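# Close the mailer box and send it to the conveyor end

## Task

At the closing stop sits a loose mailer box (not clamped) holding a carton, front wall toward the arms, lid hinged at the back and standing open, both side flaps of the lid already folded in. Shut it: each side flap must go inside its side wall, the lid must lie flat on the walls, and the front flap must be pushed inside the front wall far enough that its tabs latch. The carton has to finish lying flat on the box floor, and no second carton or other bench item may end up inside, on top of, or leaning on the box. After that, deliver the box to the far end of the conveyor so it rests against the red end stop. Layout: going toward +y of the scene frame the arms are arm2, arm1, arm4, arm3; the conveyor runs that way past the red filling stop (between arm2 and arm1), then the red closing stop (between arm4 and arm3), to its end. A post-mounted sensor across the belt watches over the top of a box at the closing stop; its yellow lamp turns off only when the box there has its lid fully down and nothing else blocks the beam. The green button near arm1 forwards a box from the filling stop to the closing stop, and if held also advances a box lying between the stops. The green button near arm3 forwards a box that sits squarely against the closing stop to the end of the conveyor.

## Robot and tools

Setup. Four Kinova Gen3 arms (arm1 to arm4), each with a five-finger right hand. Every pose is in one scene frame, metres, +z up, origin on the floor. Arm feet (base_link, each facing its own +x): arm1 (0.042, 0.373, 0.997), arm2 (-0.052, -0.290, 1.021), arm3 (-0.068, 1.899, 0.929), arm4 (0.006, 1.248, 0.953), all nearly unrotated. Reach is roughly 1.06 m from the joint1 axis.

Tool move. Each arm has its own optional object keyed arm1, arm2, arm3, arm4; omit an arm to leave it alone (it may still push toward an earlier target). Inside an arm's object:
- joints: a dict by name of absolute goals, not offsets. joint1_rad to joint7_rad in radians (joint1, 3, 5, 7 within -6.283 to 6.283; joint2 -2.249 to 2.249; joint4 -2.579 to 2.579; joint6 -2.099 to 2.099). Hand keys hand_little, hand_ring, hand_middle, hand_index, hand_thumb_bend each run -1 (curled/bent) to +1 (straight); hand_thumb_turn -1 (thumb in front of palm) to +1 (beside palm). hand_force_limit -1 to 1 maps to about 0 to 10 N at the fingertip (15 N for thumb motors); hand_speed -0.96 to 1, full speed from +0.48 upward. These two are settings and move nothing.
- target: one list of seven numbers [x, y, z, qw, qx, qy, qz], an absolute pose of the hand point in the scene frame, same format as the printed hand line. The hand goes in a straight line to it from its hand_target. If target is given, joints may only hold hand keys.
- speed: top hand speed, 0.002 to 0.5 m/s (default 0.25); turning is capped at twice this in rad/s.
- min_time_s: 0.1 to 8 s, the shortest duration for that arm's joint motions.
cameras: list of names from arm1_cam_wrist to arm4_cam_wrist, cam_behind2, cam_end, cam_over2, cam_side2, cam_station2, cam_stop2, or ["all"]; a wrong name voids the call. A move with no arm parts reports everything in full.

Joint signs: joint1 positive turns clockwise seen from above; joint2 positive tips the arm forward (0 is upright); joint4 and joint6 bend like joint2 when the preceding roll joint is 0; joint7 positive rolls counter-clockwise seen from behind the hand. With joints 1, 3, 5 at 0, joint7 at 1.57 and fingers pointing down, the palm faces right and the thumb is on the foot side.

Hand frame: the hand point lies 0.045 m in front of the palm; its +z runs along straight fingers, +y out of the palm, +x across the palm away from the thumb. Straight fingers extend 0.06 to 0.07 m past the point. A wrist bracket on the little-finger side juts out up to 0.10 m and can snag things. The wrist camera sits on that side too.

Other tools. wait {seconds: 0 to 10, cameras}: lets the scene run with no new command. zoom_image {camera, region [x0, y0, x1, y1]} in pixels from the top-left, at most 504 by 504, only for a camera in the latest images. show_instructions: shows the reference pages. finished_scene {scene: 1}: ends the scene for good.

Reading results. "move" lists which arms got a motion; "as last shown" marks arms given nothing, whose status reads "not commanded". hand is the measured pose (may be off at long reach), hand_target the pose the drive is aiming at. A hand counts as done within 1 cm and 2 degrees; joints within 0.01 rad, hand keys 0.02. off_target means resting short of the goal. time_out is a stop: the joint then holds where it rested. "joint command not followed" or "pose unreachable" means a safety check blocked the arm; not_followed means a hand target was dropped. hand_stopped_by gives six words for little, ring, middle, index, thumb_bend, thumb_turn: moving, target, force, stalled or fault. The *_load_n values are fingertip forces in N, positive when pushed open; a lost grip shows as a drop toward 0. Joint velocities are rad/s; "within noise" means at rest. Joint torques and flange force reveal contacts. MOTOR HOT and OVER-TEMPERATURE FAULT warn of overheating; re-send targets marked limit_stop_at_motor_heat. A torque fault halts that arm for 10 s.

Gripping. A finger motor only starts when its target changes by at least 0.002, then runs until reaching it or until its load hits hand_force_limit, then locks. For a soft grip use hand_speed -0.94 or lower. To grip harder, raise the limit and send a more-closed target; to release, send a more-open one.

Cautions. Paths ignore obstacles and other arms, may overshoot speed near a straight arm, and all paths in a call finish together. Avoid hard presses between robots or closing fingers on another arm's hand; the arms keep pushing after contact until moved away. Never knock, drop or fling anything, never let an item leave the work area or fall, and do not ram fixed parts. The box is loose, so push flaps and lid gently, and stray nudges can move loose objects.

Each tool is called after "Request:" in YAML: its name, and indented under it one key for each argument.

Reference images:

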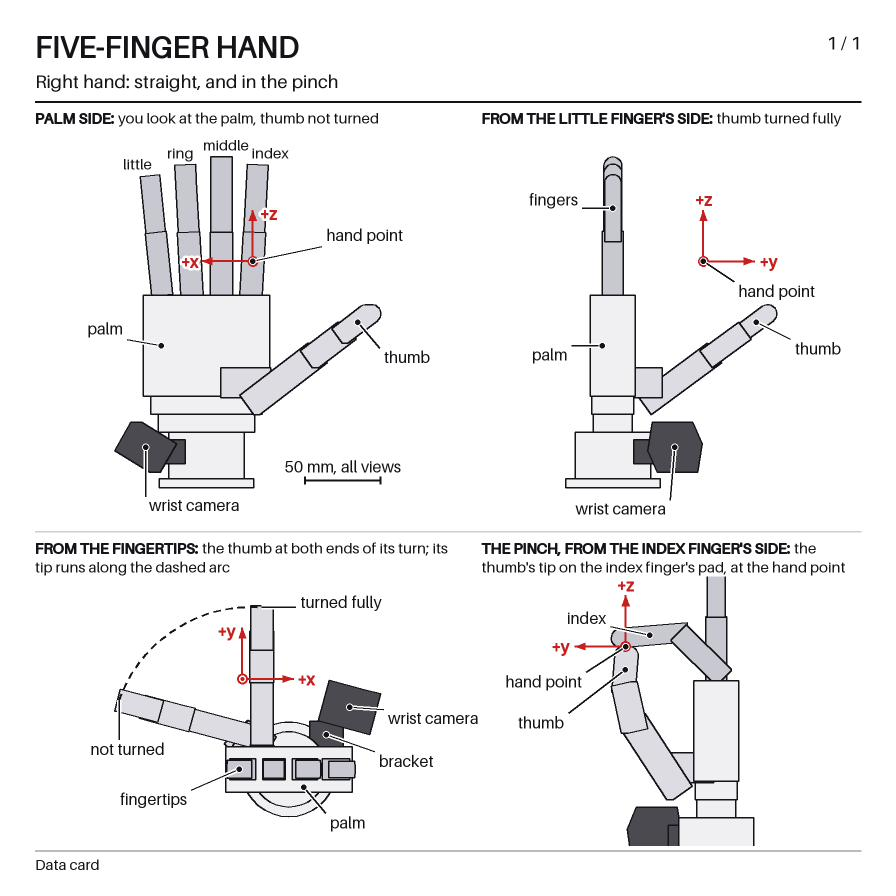

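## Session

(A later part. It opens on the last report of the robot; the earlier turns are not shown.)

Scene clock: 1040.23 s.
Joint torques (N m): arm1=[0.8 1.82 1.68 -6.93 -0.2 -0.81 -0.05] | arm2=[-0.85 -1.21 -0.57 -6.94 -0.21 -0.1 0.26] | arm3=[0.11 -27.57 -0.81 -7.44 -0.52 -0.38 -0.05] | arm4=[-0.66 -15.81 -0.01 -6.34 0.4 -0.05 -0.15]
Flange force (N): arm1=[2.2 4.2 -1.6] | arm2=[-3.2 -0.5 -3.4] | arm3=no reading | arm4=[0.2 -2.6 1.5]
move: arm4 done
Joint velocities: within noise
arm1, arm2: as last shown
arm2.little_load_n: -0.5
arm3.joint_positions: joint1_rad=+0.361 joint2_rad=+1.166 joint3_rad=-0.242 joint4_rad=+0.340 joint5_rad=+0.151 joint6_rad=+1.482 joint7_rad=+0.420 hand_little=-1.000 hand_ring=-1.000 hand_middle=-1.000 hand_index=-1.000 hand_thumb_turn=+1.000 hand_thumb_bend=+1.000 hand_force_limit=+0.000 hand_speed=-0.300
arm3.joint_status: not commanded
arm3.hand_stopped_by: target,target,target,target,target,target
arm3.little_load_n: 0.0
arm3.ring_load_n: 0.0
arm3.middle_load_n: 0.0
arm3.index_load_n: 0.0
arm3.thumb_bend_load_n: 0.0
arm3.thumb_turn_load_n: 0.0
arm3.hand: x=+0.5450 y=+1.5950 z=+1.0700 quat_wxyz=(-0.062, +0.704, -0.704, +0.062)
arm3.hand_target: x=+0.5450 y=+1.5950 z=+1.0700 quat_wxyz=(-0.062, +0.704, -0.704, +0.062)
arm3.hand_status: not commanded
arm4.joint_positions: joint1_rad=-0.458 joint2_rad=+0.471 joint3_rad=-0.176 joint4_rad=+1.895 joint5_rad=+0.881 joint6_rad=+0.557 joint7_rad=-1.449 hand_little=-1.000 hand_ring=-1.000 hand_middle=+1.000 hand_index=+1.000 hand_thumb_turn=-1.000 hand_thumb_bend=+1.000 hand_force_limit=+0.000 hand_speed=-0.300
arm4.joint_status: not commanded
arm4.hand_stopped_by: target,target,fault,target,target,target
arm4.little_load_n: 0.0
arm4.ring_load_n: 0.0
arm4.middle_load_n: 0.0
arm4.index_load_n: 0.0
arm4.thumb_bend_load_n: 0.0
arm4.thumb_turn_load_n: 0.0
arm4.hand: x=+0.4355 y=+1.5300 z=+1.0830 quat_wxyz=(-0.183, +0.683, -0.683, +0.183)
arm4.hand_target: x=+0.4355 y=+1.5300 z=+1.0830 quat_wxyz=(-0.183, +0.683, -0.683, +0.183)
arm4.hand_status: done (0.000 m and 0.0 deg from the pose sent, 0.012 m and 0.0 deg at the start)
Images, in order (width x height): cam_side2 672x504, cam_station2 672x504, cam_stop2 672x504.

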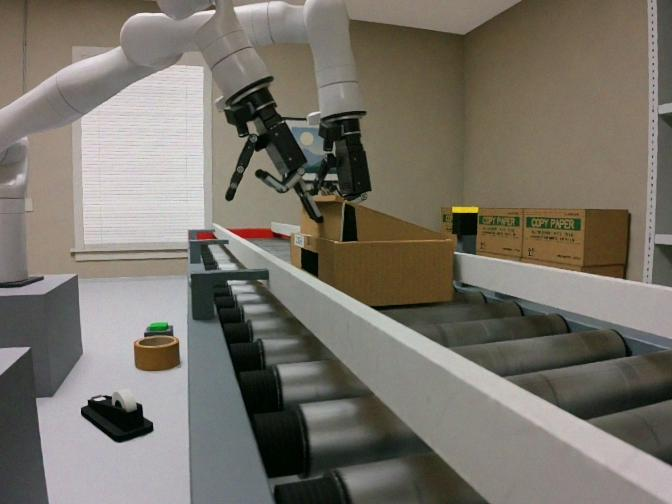

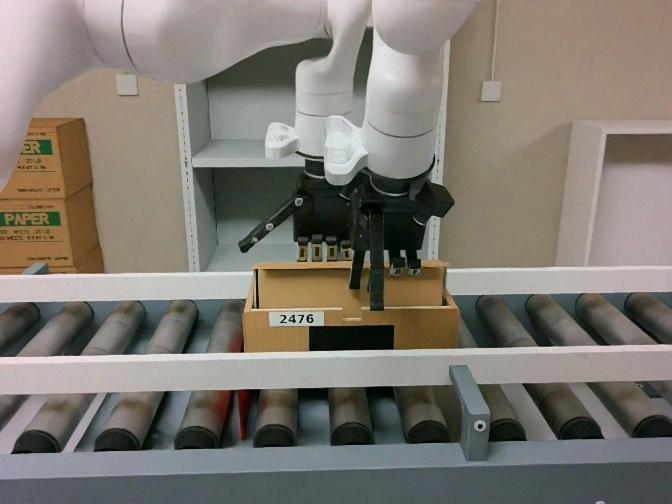

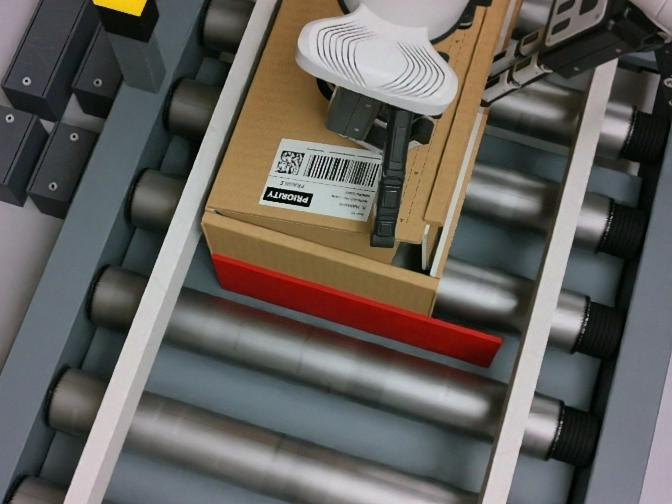

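Request:
move:
  arm4: {"target": [0.38, 1.50, 1.13, -0.1830, 0.6830, -0.6830, 0.1830], "speed": 0.1}
  arm3: {"target": [0.545, 1.595, 1.060, -0.0616, 0.7044, -0.7044, 0.0616], "speed": 0.03}
  cameras: ["cam_side2", "cam_station2", "cam_stop2"]

Request:
zoom_image:
  camera: "cam_side2"
  region: [270, 170, 470, 310]

Request:
zoom_image:
  camera: "cam_stop2"
  region: [330, 130, 530, 340]

Scene clock: 1052.03 s.
Joint torques (N m): arm1=[0.76 1.78 1.65 -6.94 -0.21 -0.82 -0.1] | arm2=[-0.8 -1.17 -0.58 -6.93 -0.24 -0.13 0.26] | arm3=[0.09 -25.31 -0.81 -6.4 -0.49 -0.31 -0.04] | arm4=[-0.69 -12.62 0 -6.73 0.47 -0.11 -0.18]
Flange force (N): arm1=[2.0 4.1 -1.6] | arm2=[-3.2 -0.6 -3.5] | arm3=no reading | arm4=[0.6 -2.6 1.3]
move: arm3 done; arm4 done
Joint velocities: within noise
arm1, arm2: as last shown
arm2.little_load_n: 0.0
arm2.middle_load_n: 0.5
arm3.joint_positions: joint1_rad=+0.365 joint2_rad=+1.164 joint3_rad=-0.243 joint4_rad=+0.378 joint5_rad=+0.152 joint6_rad=+1.447 joint7_rad=+0.418 hand_little=-1.000 hand_ring=-1.000 hand_middle=-1.000 hand_index=-1.000 hand_thumb_turn=+1.000 hand_thumb_bend=+1.000 hand_force_limit=+0.000 hand_speed=-0.300
arm3.joint_status: not commanded
arm3.hand_stopped_by: target,target,target,target,target,target
arm3.little_load_n: 0.0
arm3.ring_load_n: -1.0
arm3.middle_load_n: 0.0
arm3.index_load_n: 0.0
arm3.thumb_bend_load_n: 0.0
arm3.thumb_turn_load_n: 0.0
arm3.hand: x=+0.5450 y=+1.5950 z=+1.0600 quat_wxyz=(-0.062, +0.704, -0.704, +0.062)
arm3.hand_target: x=+0.5450 y=+1.5950 z=+1.0600 quat_wxyz=(-0.062, +0.704, -0.704, +0.062)
arm3.hand_status: done (0.000 m and 0.0 deg from the pose sent, 0.010 m and 0.0 deg at the start)
arm4.joint_positions: joint1_rad=-0.439 joint2_rad=+0.274 joint3_rad=-0.231 joint4_rad=+2.017 joint5_rad=+0.779 joint6_rad=+0.622 joint7_rad=-1.379 hand_little=-1.000 hand_ring=-1.000 hand_middle=+1.000 hand_index=+1.000 hand_thumb_turn=-1.000 hand_thumb_bend=+1.000 hand_force_limit=+0.000 hand_speed=-0.300
arm4.joint_status: not commanded
arm4.hand_stopped_by: target,target,fault,target,target,target
arm4.little_load_n: 0.0
arm4.ring_load_n: 0.0
arm4.middle_load_n: 0.0
arm4.index_load_n: 0.0
arm4.thumb_bend_load_n: 0.0
arm4.thumb_turn_load_n: 0.0
arm4.hand: x=+0.3800 y=+1.5000 z=+1.1300 quat_wxyz=(-0.183, +0.683, -0.683, +0.183)
arm4.hand_target: x=+0.3800 y=+1.5000 z=+1.1300 quat_wxyz=(-0.183, +0.683, -0.683, +0.183)
arm4.hand_status: done (0.000 m and 0.0 deg from the pose sent, 0.079 m and 0.0 deg at the start)
Images, in order (width x height): cam_side2 672x504, cam_station2 672x504, cam_stop2 672x504.

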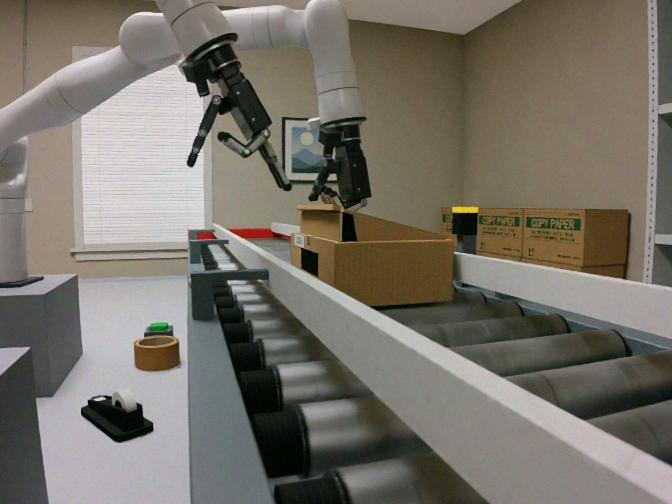

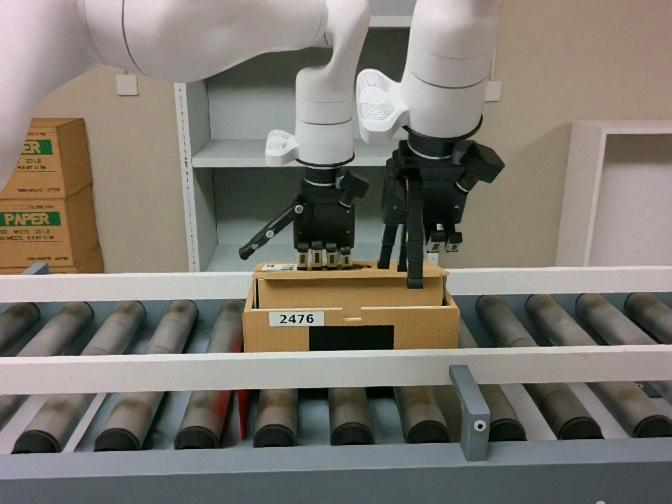

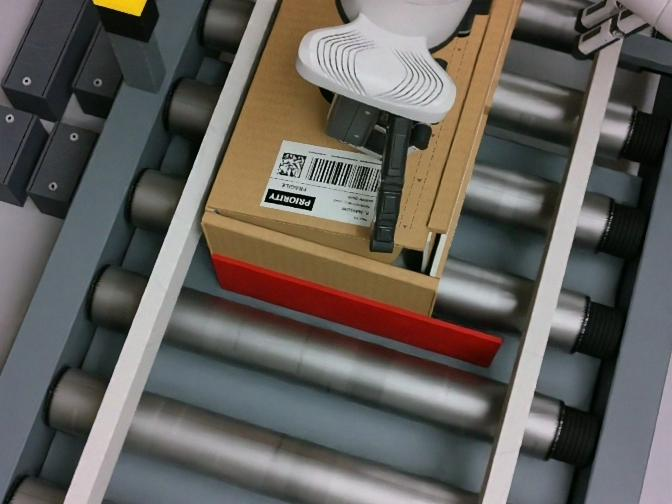

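Scaled by 2.520 from the camera's image (finer frame: 960x720).

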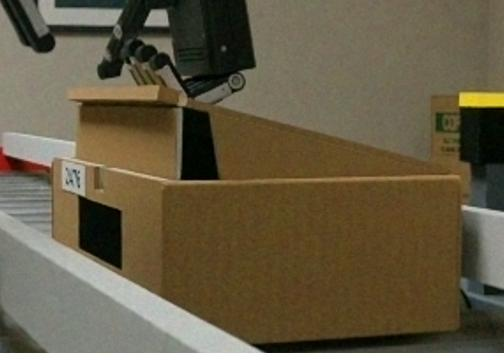

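Scaled by 2.400 from the camera's image (finer frame: 960x720).

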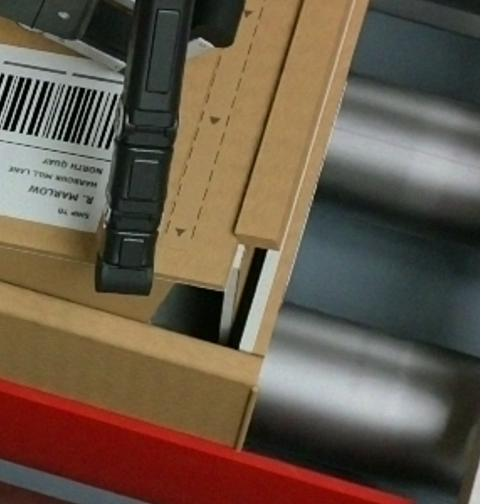

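Request:
move:
  arm3: {"target": [0.545, 1.595, 1.050, -0.0616, 0.7044, -0.7044, 0.0616], "speed": 0.03}
  cameras: ["cam_side2", "cam_station2", "cam_stop2"]

Request:
zoom_image:
  camera: "cam_side2"
  region: [270, 170, 470, 310]

Request:
zoom_image:
  camera: "cam_stop2"
  region: [330, 130, 530, 340]

Scene clock: 1058.67 s.
Joint torques (N m): arm1=[0.81 1.81 1.65 -6.91 -0.22 -0.82 -0.08] | arm2=[-0.85 -1.16 -0.51 -6.96 -0.23 -0.12 0.26] | arm3=[-0.14 -25.65 -1.04 -6.49 -0.6 -0.4 -0.04] | arm4=[-0.69 -12.73 -0.01 -6.72 0.41 -0.13 -0.09]
Flange force (N): arm1=[2.1 4.1 -1.7] | arm2=[-3.1 -0.3 -3.3] | arm3=no reading | arm4=[0.2 -2.1 1.8]
move: arm3 done
Joint velocities: within noise
arm1, arm2, arm4: as last shown
arm1.middle_load_n: -0.5
arm2.middle_load_n: 0.0
arm2.thumb_bend_load_n: -0.5
arm3.joint_positions: joint1_rad=+0.369 joint2_rad=+1.164 joint3_rad=-0.244 joint4_rad=+0.411 joint5_rad=+0.153 joint6_rad=+1.415 joint7_rad=+0.416 hand_little=-1.000 hand_ring=-1.000 hand_middle=-1.000 hand_index=-1.000 hand_thumb_turn=+1.000 hand_thumb_bend=+1.000 hand_force_limit=+0.000 hand_speed=-0.300
arm3.joint_status: not commanded
arm3.hand_stopped_by: target,target,target,target,target,target
arm3.little_load_n: 0.0
arm3.ring_load_n: -1.0
arm3.middle_load_n: 0.0
arm3.index_load_n: 0.0
arm3.thumb_bend_load_n: 0.0
arm3.thumb_turn_load_n: 0.5
arm3.hand: x=+0.5450 y=+1.5950 z=+1.0499 quat_wxyz=(-0.062, +0.704, -0.704, +0.062)
arm3.hand_target: x=+0.5450 y=+1.5950 z=+1.0500 quat_wxyz=(-0.062, +0.704, -0.704, +0.062)
arm3.hand_status: done (0.000 m and 0.0 deg from the pose sent, 0.010 m and 0.0 deg at the start)
arm4.thumb_turn_load_n: 0.5
Images, in order (width x height): cam_side2 672x504, cam_station2 672x504, cam_stop2 672x504.

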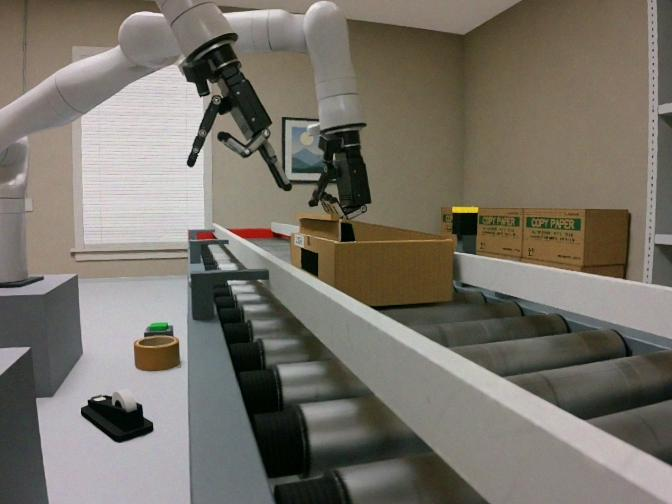

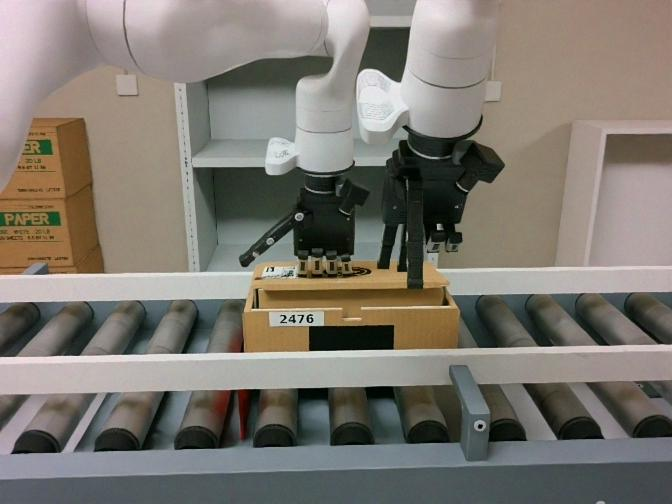

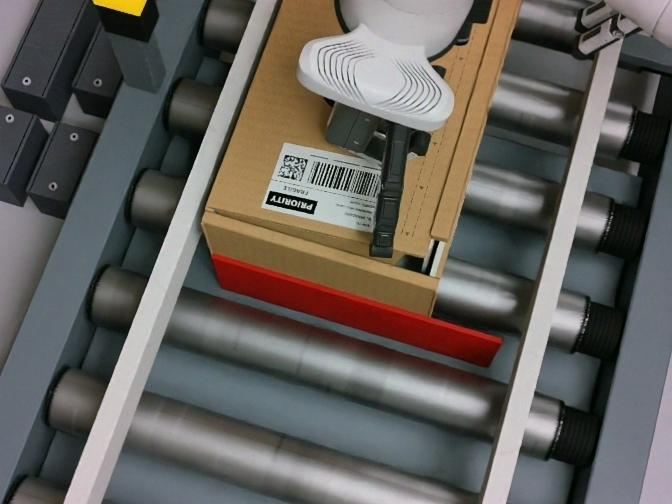

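Scaled by 2.520 from the camera's image (finer frame: 960x720).

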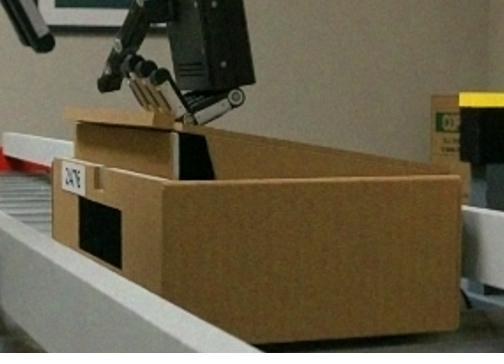

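Scaled by 2.400 from the camera's image (finer frame: 960x720).

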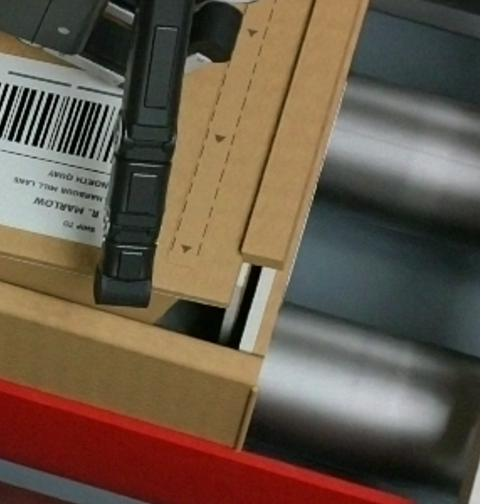

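Request:
move:
  arm3: {"target": [0.540, 1.585, 1.040, -0.0616, 0.7044, -0.7044, 0.0616], "speed": 0.03}
  cameras: ["cam_side2", "cam_station2", "cam_stop2"]

Request:
zoom_image:
  camera: "cam_side2"
  region: [270, 170, 470, 310]

Request:
zoom_image:
  camera: "cam_station2"
  region: [230, 230, 470, 360]

Request:
zoom_image:
  camera: "cam_stop2"
  region: [330, 130, 530, 340]

Scene clock: 1066.93 s.
Joint torques (N m): arm1=[0.79 1.79 1.69 -6.97 -0.23 -0.81 -0.07] | arm2=[-0.84 -1.15 -0.49 -6.93 -0.24 -0.15 0.24] | arm3=[0.81 -25.35 -0.5 -6.42 -0.24 -0.21 -0.02] | arm4=[-0.68 -12.71 0.01 -6.7 0.42 -0.12 -0.13]
Flange force (N): arm1=[2.1 4.2 -1.4] | arm2=[-3.1 -0.4 -3.5] | arm3=no reading | arm4=[0.2 -2.4 1.7]
move: arm3 done
Joint velocities: within noise
arm1, arm2, arm4: as last shown
arm1.ring_load_n: 0.5
arm1.middle_load_n: 0.0
arm2.thumb_bend_load_n: 0.0
arm3.joint_positions: joint1_rad=+0.387 joint2_rad=+1.169 joint3_rad=-0.246 joint4_rad=+0.433 joint5_rad=+0.153 joint6_rad=+1.390 joint7_rad=+0.430 hand_little=-1.000 hand_ring=-1.000 hand_middle=-1.000 hand_index=-1.000 hand_thumb_turn=+1.000 hand_thumb_bend=+1.000 hand_force_limit=+0.000 hand_speed=-0.300
arm3.joint_status: not commanded
arm3.hand_stopped_by: target,target,target,target,target,target
arm3.little_load_n: 0.0
arm3.ring_load_n: -0.5
arm3.middle_load_n: 0.0
arm3.index_load_n: 0.0
arm3.thumb_bend_load_n: 0.0
arm3.thumb_turn_load_n: 0.0
arm3.hand: x=+0.5400 y=+1.5850 z=+1.0400 quat_wxyz=(-0.062, +0.704, -0.704, +0.062)
arm3.hand_target: x=+0.5400 y=+1.5850 z=+1.0400 quat_wxyz=(-0.062, +0.704, -0.704, +0.062)
arm3.hand_status: done (0.000 m and 0.0 deg from the pose sent, 0.015 m and 0.0 deg at the start)
arm4.thumb_turn_load_n: 0.0
Images, in order (width x height): cam_side2 672x504, cam_station2 672x504, cam_stop2 672x504.

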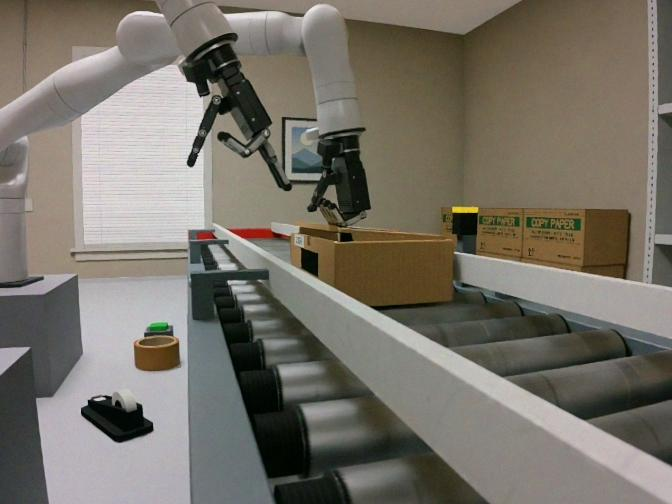

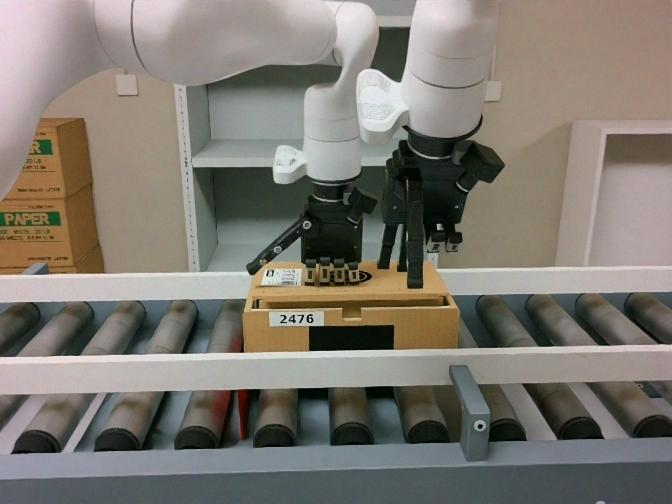

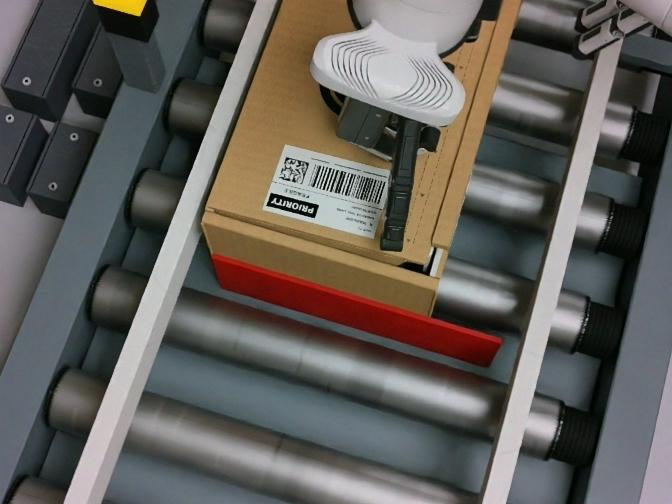

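Scaled by 2.520 from the camera's image (finer frame: 960x720).

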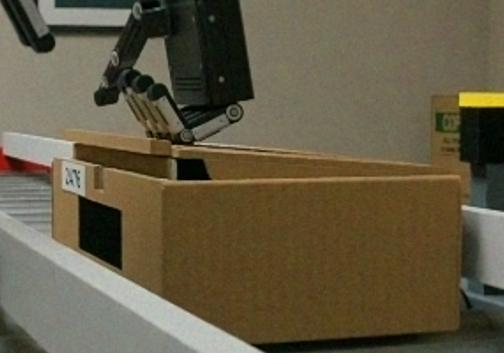

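Scaled by 2.100 from the camera's image (finer frame: 960x720).

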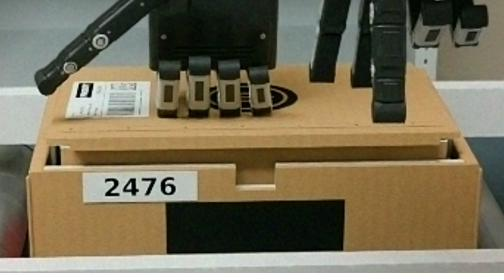

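Scaled by 2.400 from the camera's image (finer frame: 960x720).

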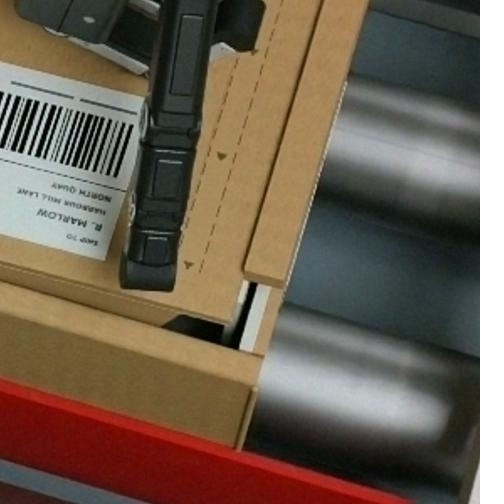

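Request:
move:
  arm3: {"target": [0.535, 1.575, 1.032, -0.0616, 0.7044, -0.7044, 0.0616], "speed": 0.03}
  cameras: ["cam_side2", "cam_station2", "cam_stop2"]

Request:
zoom_image:
  camera: "cam_side2"
  region: [270, 170, 470, 310]

Request:
zoom_image:
  camera: "cam_station2"
  region: [230, 230, 470, 360]

Request:
zoom_image:
  camera: "cam_stop2"
  region: [330, 130, 530, 340]

Scene clock: 1080.80 s.
Joint torques (N m): arm1=[0.72 1.79 1.66 -6.97 -0.2 -0.79 -0.1] | arm2=[-0.8 -1.18 -0.53 -6.95 -0.23 -0.08 0.27] | arm3=[0.7 -25.44 -0.6 -6.4 -0.27 -0.29 -0.05] | arm4=[-0.73 -12.73 -0.02 -6.71 0.43 -0.12 -0.11]
Flange force (N): arm1=[2.1 4.1 -1.4] | arm2=[-3.2 -0.4 -3.2] | arm3=no reading | arm4=[0.3 -2.3 1.8]
move: arm3 done
Joint velocities: within noise
arm1, arm2, arm4: as last shown
arm1.ring_load_n: -0.5
arm2.index_load_n: -0.5
arm3.joint_positions: joint1_rad=+0.405 joint2_rad=+1.174 joint3_rad=-0.248 joint4_rad=+0.446 joint5_rad=+0.153 joint6_rad=+1.373 joint7_rad=+0.446 hand_little=-1.000 hand_ring=-1.000 hand_middle=-1.000 hand_index=-1.000 hand_thumb_turn=+1.000 hand_thumb_bend=+1.000 hand_force_limit=+0.000 hand_speed=-0.300
arm3.joint_status: not commanded
arm3.hand_stopped_by: target,target,target,target,target,target
arm3.little_load_n: 0.0
arm3.ring_load_n: 0.0
arm3.middle_load_n: 0.0
arm3.index_load_n: 0.0
arm3.thumb_bend_load_n: 0.0
arm3.thumb_turn_load_n: 0.0
arm3.hand: x=+0.5350 y=+1.5750 z=+1.0320 quat_wxyz=(-0.062, +0.704, -0.704, +0.062)
arm3.hand_target: x=+0.5350 y=+1.5750 z=+1.0320 quat_wxyz=(-0.062, +0.704, -0.704, +0.062)
arm3.hand_status: done (0.000 m and 0.0 deg from the pose sent, 0.014 m and 0.0 deg at the start)
Images, in order (width x height): cam_side2 672x504, cam_station2 672x504, cam_stop2 672x504.

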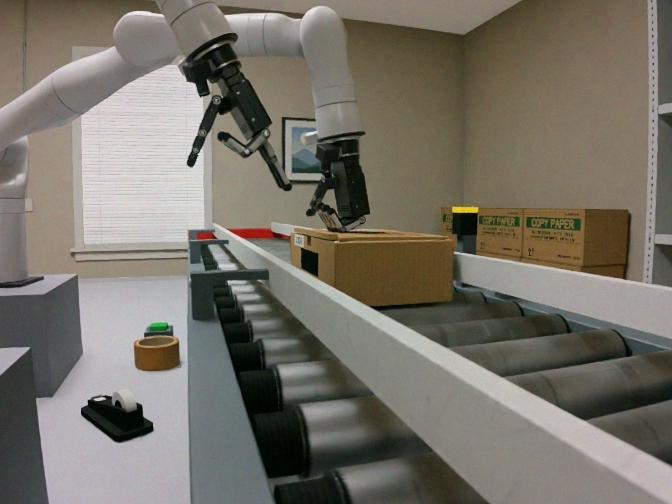

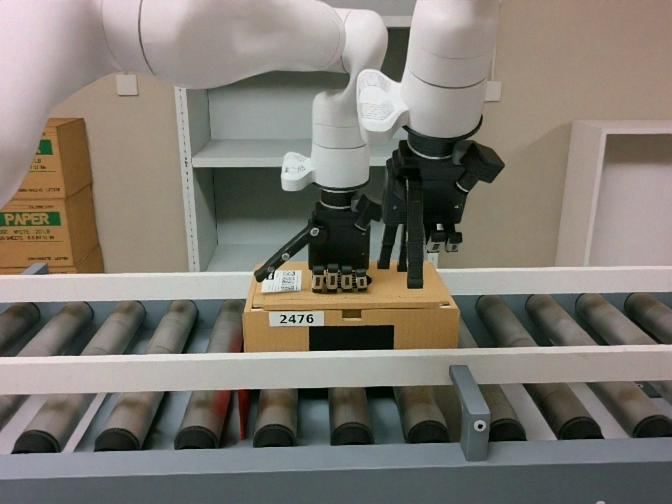

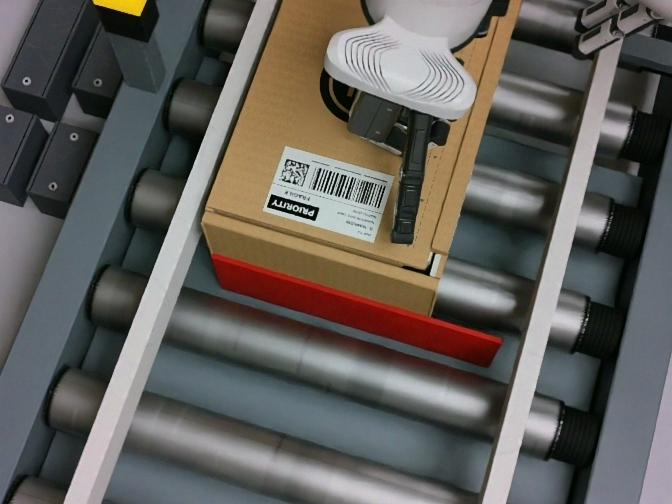

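Scaled by 2.520 from the camera's image (finer frame: 960x720).

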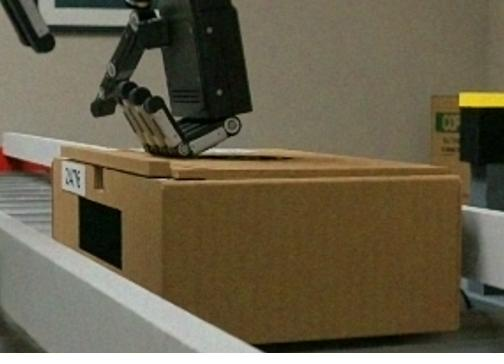

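Scaled by 2.100 from the camera's image (finer frame: 960x720).

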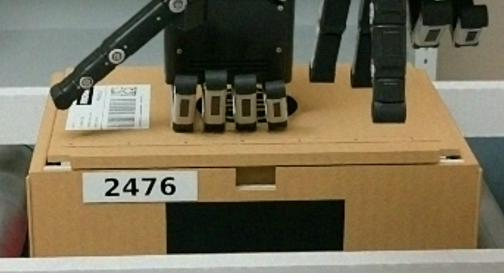

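Scaled by 2.400 from the camera's image (finer frame: 960x720).

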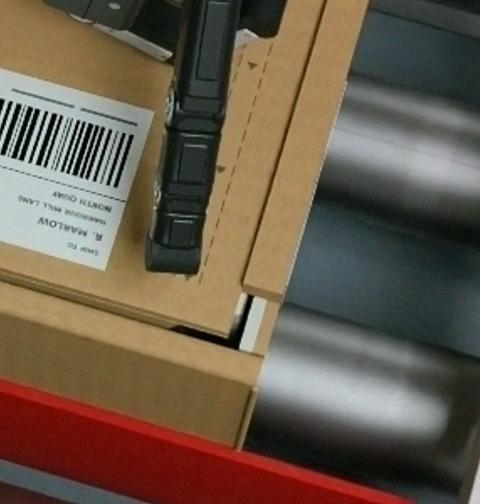

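Request:
move:
  arm3: {"target": [0.530, 1.570, 1.025, -0.0616, 0.7044, -0.7044, 0.0616], "speed": 0.03}
  cameras: ["cam_side2", "cam_station2", "cam_stop2"]

Request:
zoom_image:
  camera: "cam_side2"
  region: [270, 170, 470, 310]

Request:
zoom_image:
  camera: "cam_station2"
  region: [230, 230, 470, 360]

Request:
zoom_image:
  camera: "cam_stop2"
  region: [330, 130, 530, 340]

Scene clock: 1086.93 s.
Joint torques (N m): arm1=[0.78 1.8 1.65 -6.98 -0.2 -0.81 -0.1] | arm2=[-0.85 -1.17 -0.54 -6.97 -0.25 -0.1 0.25] | arm3=[13.05 25.3 9.76 15.3 5.72 2.04 0.49] | arm4=[-0.68 -12.74 0.01 -6.67 0.43 -0.11 -0.14]
Flange force (N): arm1=[2.1 4.0 -1.4] | arm2=[-3.1 -0.5 -3.2] | arm3=no reading | arm4=[0.2 -2.5 1.7]
move: arm3 done
Joint velocities: within noise
arm1.joint_positions: joint1_rad=+0.188 joint2_rad=-0.497 joint3_rad=-0.064 joint4_rad=+1.452 joint5_rad=-0.081 joint6_rad=+1.952 joint7_rad=-2.148 hand_little=+1.000 hand_ring=+1.000 hand_middle=+1.000 hand_index=+1.000 hand_thumb_turn=+1.000 hand_thumb_bend=+1.000 hand_force_limit=+0.000 hand_speed=-0.800
arm1.joint_status: not commanded
arm1.hand_stopped_by: target,target,target,target,target,target
arm1.little_load_n: 0.0
arm1.ring_load_n: 0.0
arm1.middle_load_n: 0.0
arm1.index_load_n: 0.0
arm1.thumb_bend_load_n: 0.0
arm1.thumb_turn_load_n: 0.0
arm1.hand: x=+0.2339 y=+0.3901 z=+1.5338 quat_wxyz=(-0.103, -0.305, -0.945, -0.055)
arm1.hand_target: x=+0.2339 y=+0.3901 z=+1.5338 quat_wxyz=(-0.103, -0.305, -0.945, -0.055)
arm1.hand_status: not commanded
arm2.joint_positions: joint1_rad=+0.239 joint2_rad=-0.396 joint3_rad=-0.058 joint4_rad=+1.564 joint5_rad=-0.065 joint6_rad=+1.956 joint7_rad=-1.827 hand_little=+1.000 hand_ring=+1.000 hand_middle=+1.000 hand_index=+1.000 hand_thumb_turn=+1.000 hand_thumb_bend=+1.000 hand_force_limit=+0.000 hand_speed=-0.800
arm2.joint_status: not commanded
arm2.hand_stopped_by: target,target,target,target,target,target
arm2.little_load_n: 0.0
arm2.ring_load_n: 0.0
arm2.middle_load_n: 0.0
arm2.index_load_n: 0.0
arm2.thumb_bend_load_n: 0.0
arm2.thumb_turn_load_n: 0.0
arm2.hand: x=+0.1278 y=-0.2881 z=+1.4988 quat_wxyz=(-0.012, -0.254, -0.967, -0.017)
arm2.hand_target: x=+0.1278 y=-0.2881 z=+1.4988 quat_wxyz=(-0.012, -0.254, -0.967, -0.017)
arm2.hand_status: not commanded
arm3.joint_positions: joint1_rad=+0.419 joint2_rad=+1.168 joint3_rad=-0.250 joint4_rad=+0.483 joint5_rad=+0.153 joint6_rad=+1.343 joint7_rad=+0.453 hand_little=-1.000 hand_ring=-1.001 hand_middle=-1.000 hand_index=-1.000 hand_thumb_turn=+1.000 hand_thumb_bend=+1.000 hand_force_limit=+0.000 hand_speed=-0.300
arm3.joint_status: not commanded
arm3.hand_stopped_by: target,target,target,target,target,target
arm3.little_load_n: -0.5
arm3.ring_load_n: -6.0
arm3.middle_load_n: -3.5
arm3.index_load_n: -1.0
arm3.thumb_bend_load_n: 0.0
arm3.thumb_turn_load_n: 0.5
arm3.hand: x=+0.5301 y=+1.5700 z=+1.0253 quat_wxyz=(-0.062, +0.704, -0.704, +0.062)
arm3.hand_target: x=+0.5300 y=+1.5700 z=+1.0250 quat_wxyz=(-0.062, +0.704, -0.704, +0.062)
arm3.hand_status: done (0.000 m and 0.0 deg from the pose sent, 0.010 m and 0.0 deg at the start)
arm4: as last shown
Images, in order (width x height): cam_side2 672x504, cam_station2 672x504, cam_stop2 672x504.

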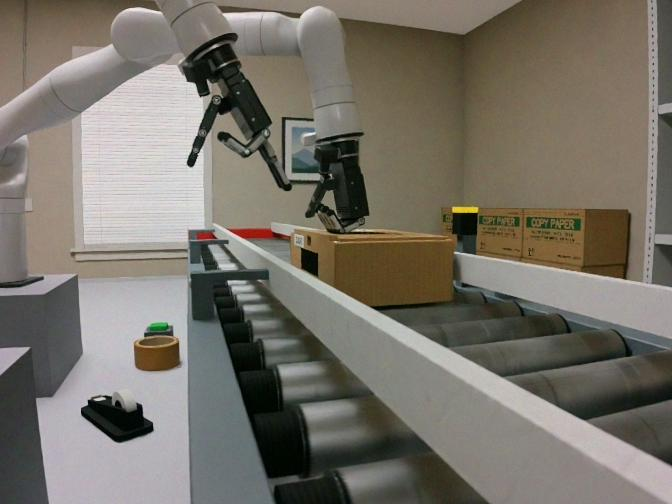

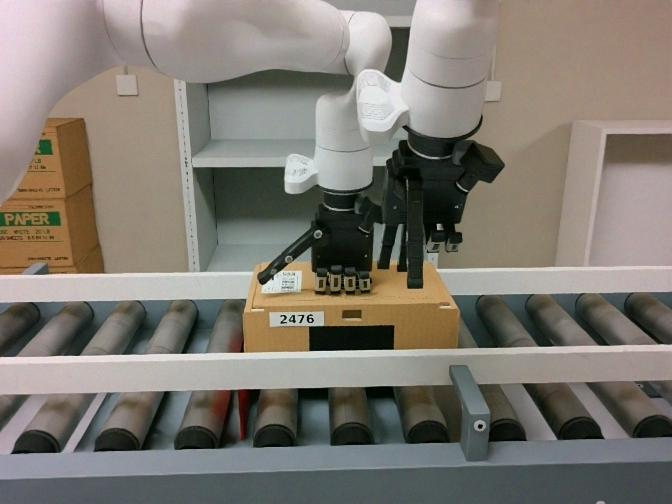

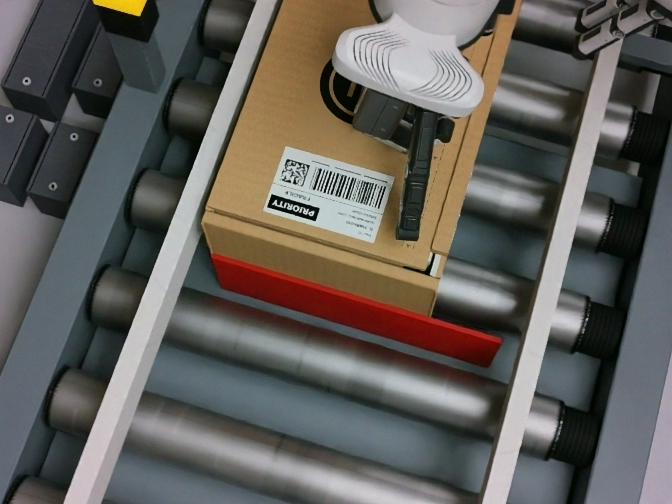

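Scaled by 2.520 from the camera's image (finer frame: 960x720).

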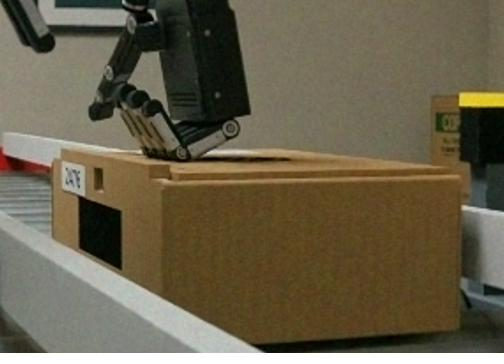

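Scaled by 2.100 from the camera's image (finer frame: 960x720).

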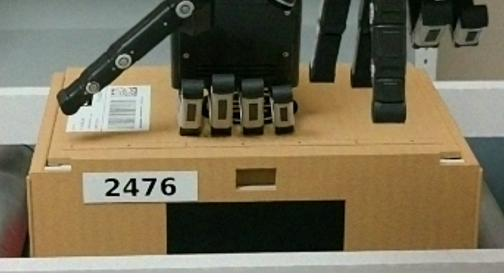

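Scaled by 2.400 from the camera's image (finer frame: 960x720).

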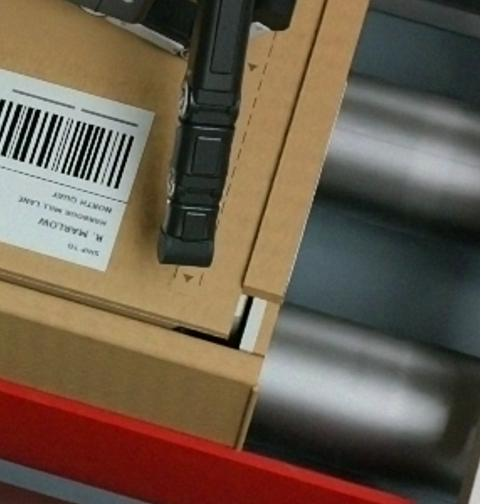

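Request:
move:
  arm3: {"target": [0.530, 1.570, 1.045, -0.0616, 0.7044, -0.7044, 0.0616], "speed": 0.03}
  cameras: ["cam_side2", "cam_station2", "cam_stop2"]

Request:
zoom_image:
  camera: "cam_side2"
  region: [270, 210, 370, 270]

Request:
zoom_image:
  camera: "cam_station2"
  region: [230, 230, 470, 360]

Request:
zoom_image:
  camera: "cam_stop2"
  region: [330, 130, 530, 340]

Scene clock: 1096.67 s.
Joint torques (N m): arm1=[0.75 1.78 1.68 -6.95 -0.21 -0.8 -0.07] | arm2=[-0.86 -1.15 -0.51 -6.97 -0.21 -0.12 0.27] | arm3=[0.09 -27.91 -1.03 -7.52 -0.55 -0.42 -0.05] | arm4=[-0.7 -12.72 0.03 -6.67 0.41 -0.13 -0.13]
Flange force (N): arm1=[2.1 4.3 -1.5] | arm2=[-3.0 -0.3 -3.2] | arm3=no reading | arm4=[0.2 -2.4 1.7]
move: arm3 done
Joint velocities: within noise
arm1, arm2, arm4: as last shown
arm3.joint_positions: joint1_rad=+0.413 joint2_rad=+1.162 joint3_rad=-0.249 joint4_rad=+0.433 joint5_rad=+0.151 joint6_rad=+1.399 joint7_rad=+0.455 hand_little=-1.000 hand_ring=-1.000 hand_middle=-1.000 hand_index=-1.000 hand_thumb_turn=+1.000 hand_thumb_bend=+1.000 hand_force_limit=+0.000 hand_speed=-0.300
arm3.joint_status: not commanded
arm3.hand_stopped_by: target,target,target,target,target,target
arm3.little_load_n: 0.0
arm3.ring_load_n: 0.0
arm3.middle_load_n: 0.0
arm3.index_load_n: 0.0
arm3.thumb_bend_load_n: 0.0
arm3.thumb_turn_load_n: 0.0
arm3.hand: x=+0.5300 y=+1.5700 z=+1.0451 quat_wxyz=(-0.062, +0.704, -0.704, +0.062)
arm3.hand_target: x=+0.5300 y=+1.5700 z=+1.0450 quat_wxyz=(-0.062, +0.704, -0.704, +0.062)
arm3.hand_status: done (0.000 m and 0.0 deg from the pose sent, 0.020 m and 0.0 deg at the start)
Images, in order (width x height): cam_side2 672x504, cam_station2 672x504, cam_stop2 672x504.

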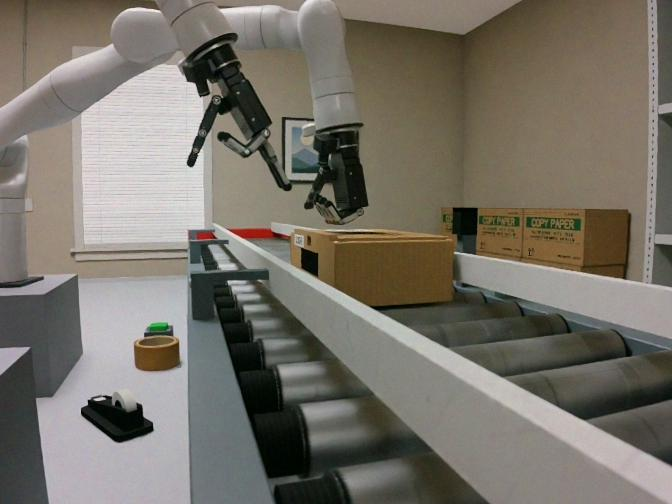

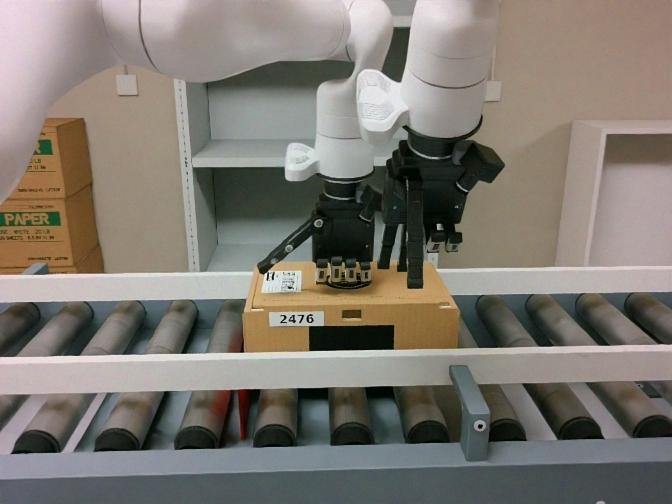

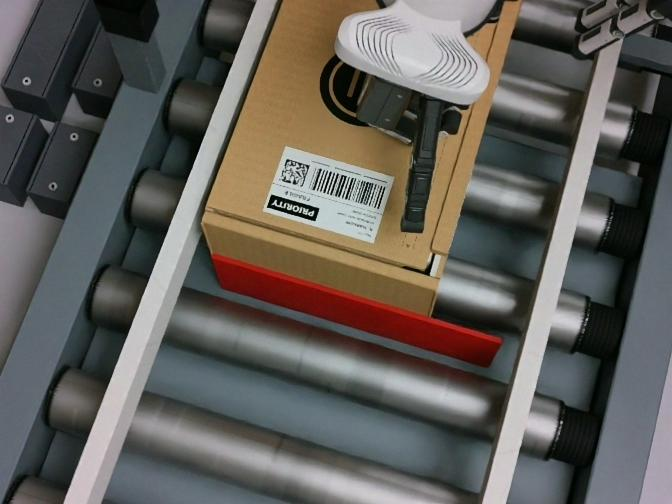

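Scaled by 5.040 from the camera's image (finer frame: 960x720).

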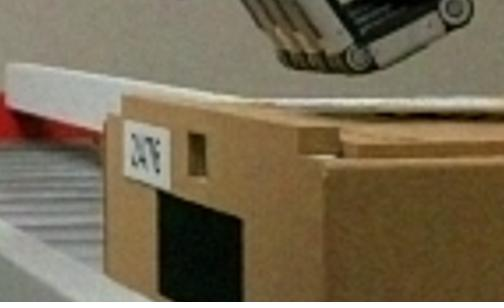

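Scaled by 2.100 from the camera's image (finer frame: 960x720).

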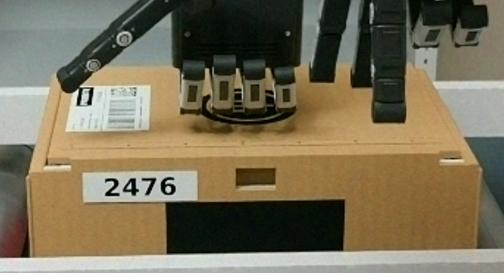

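Scaled by 2.400 from the camera's image (finer frame: 960x720).

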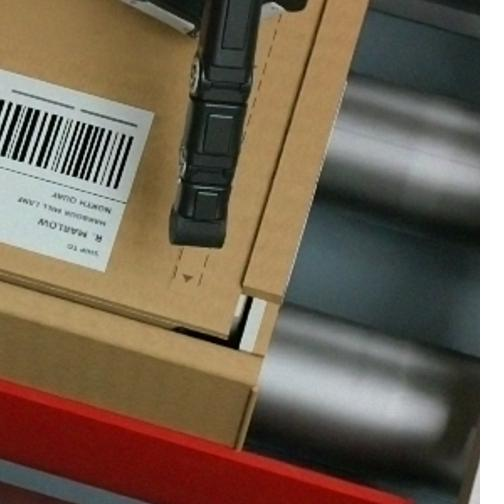

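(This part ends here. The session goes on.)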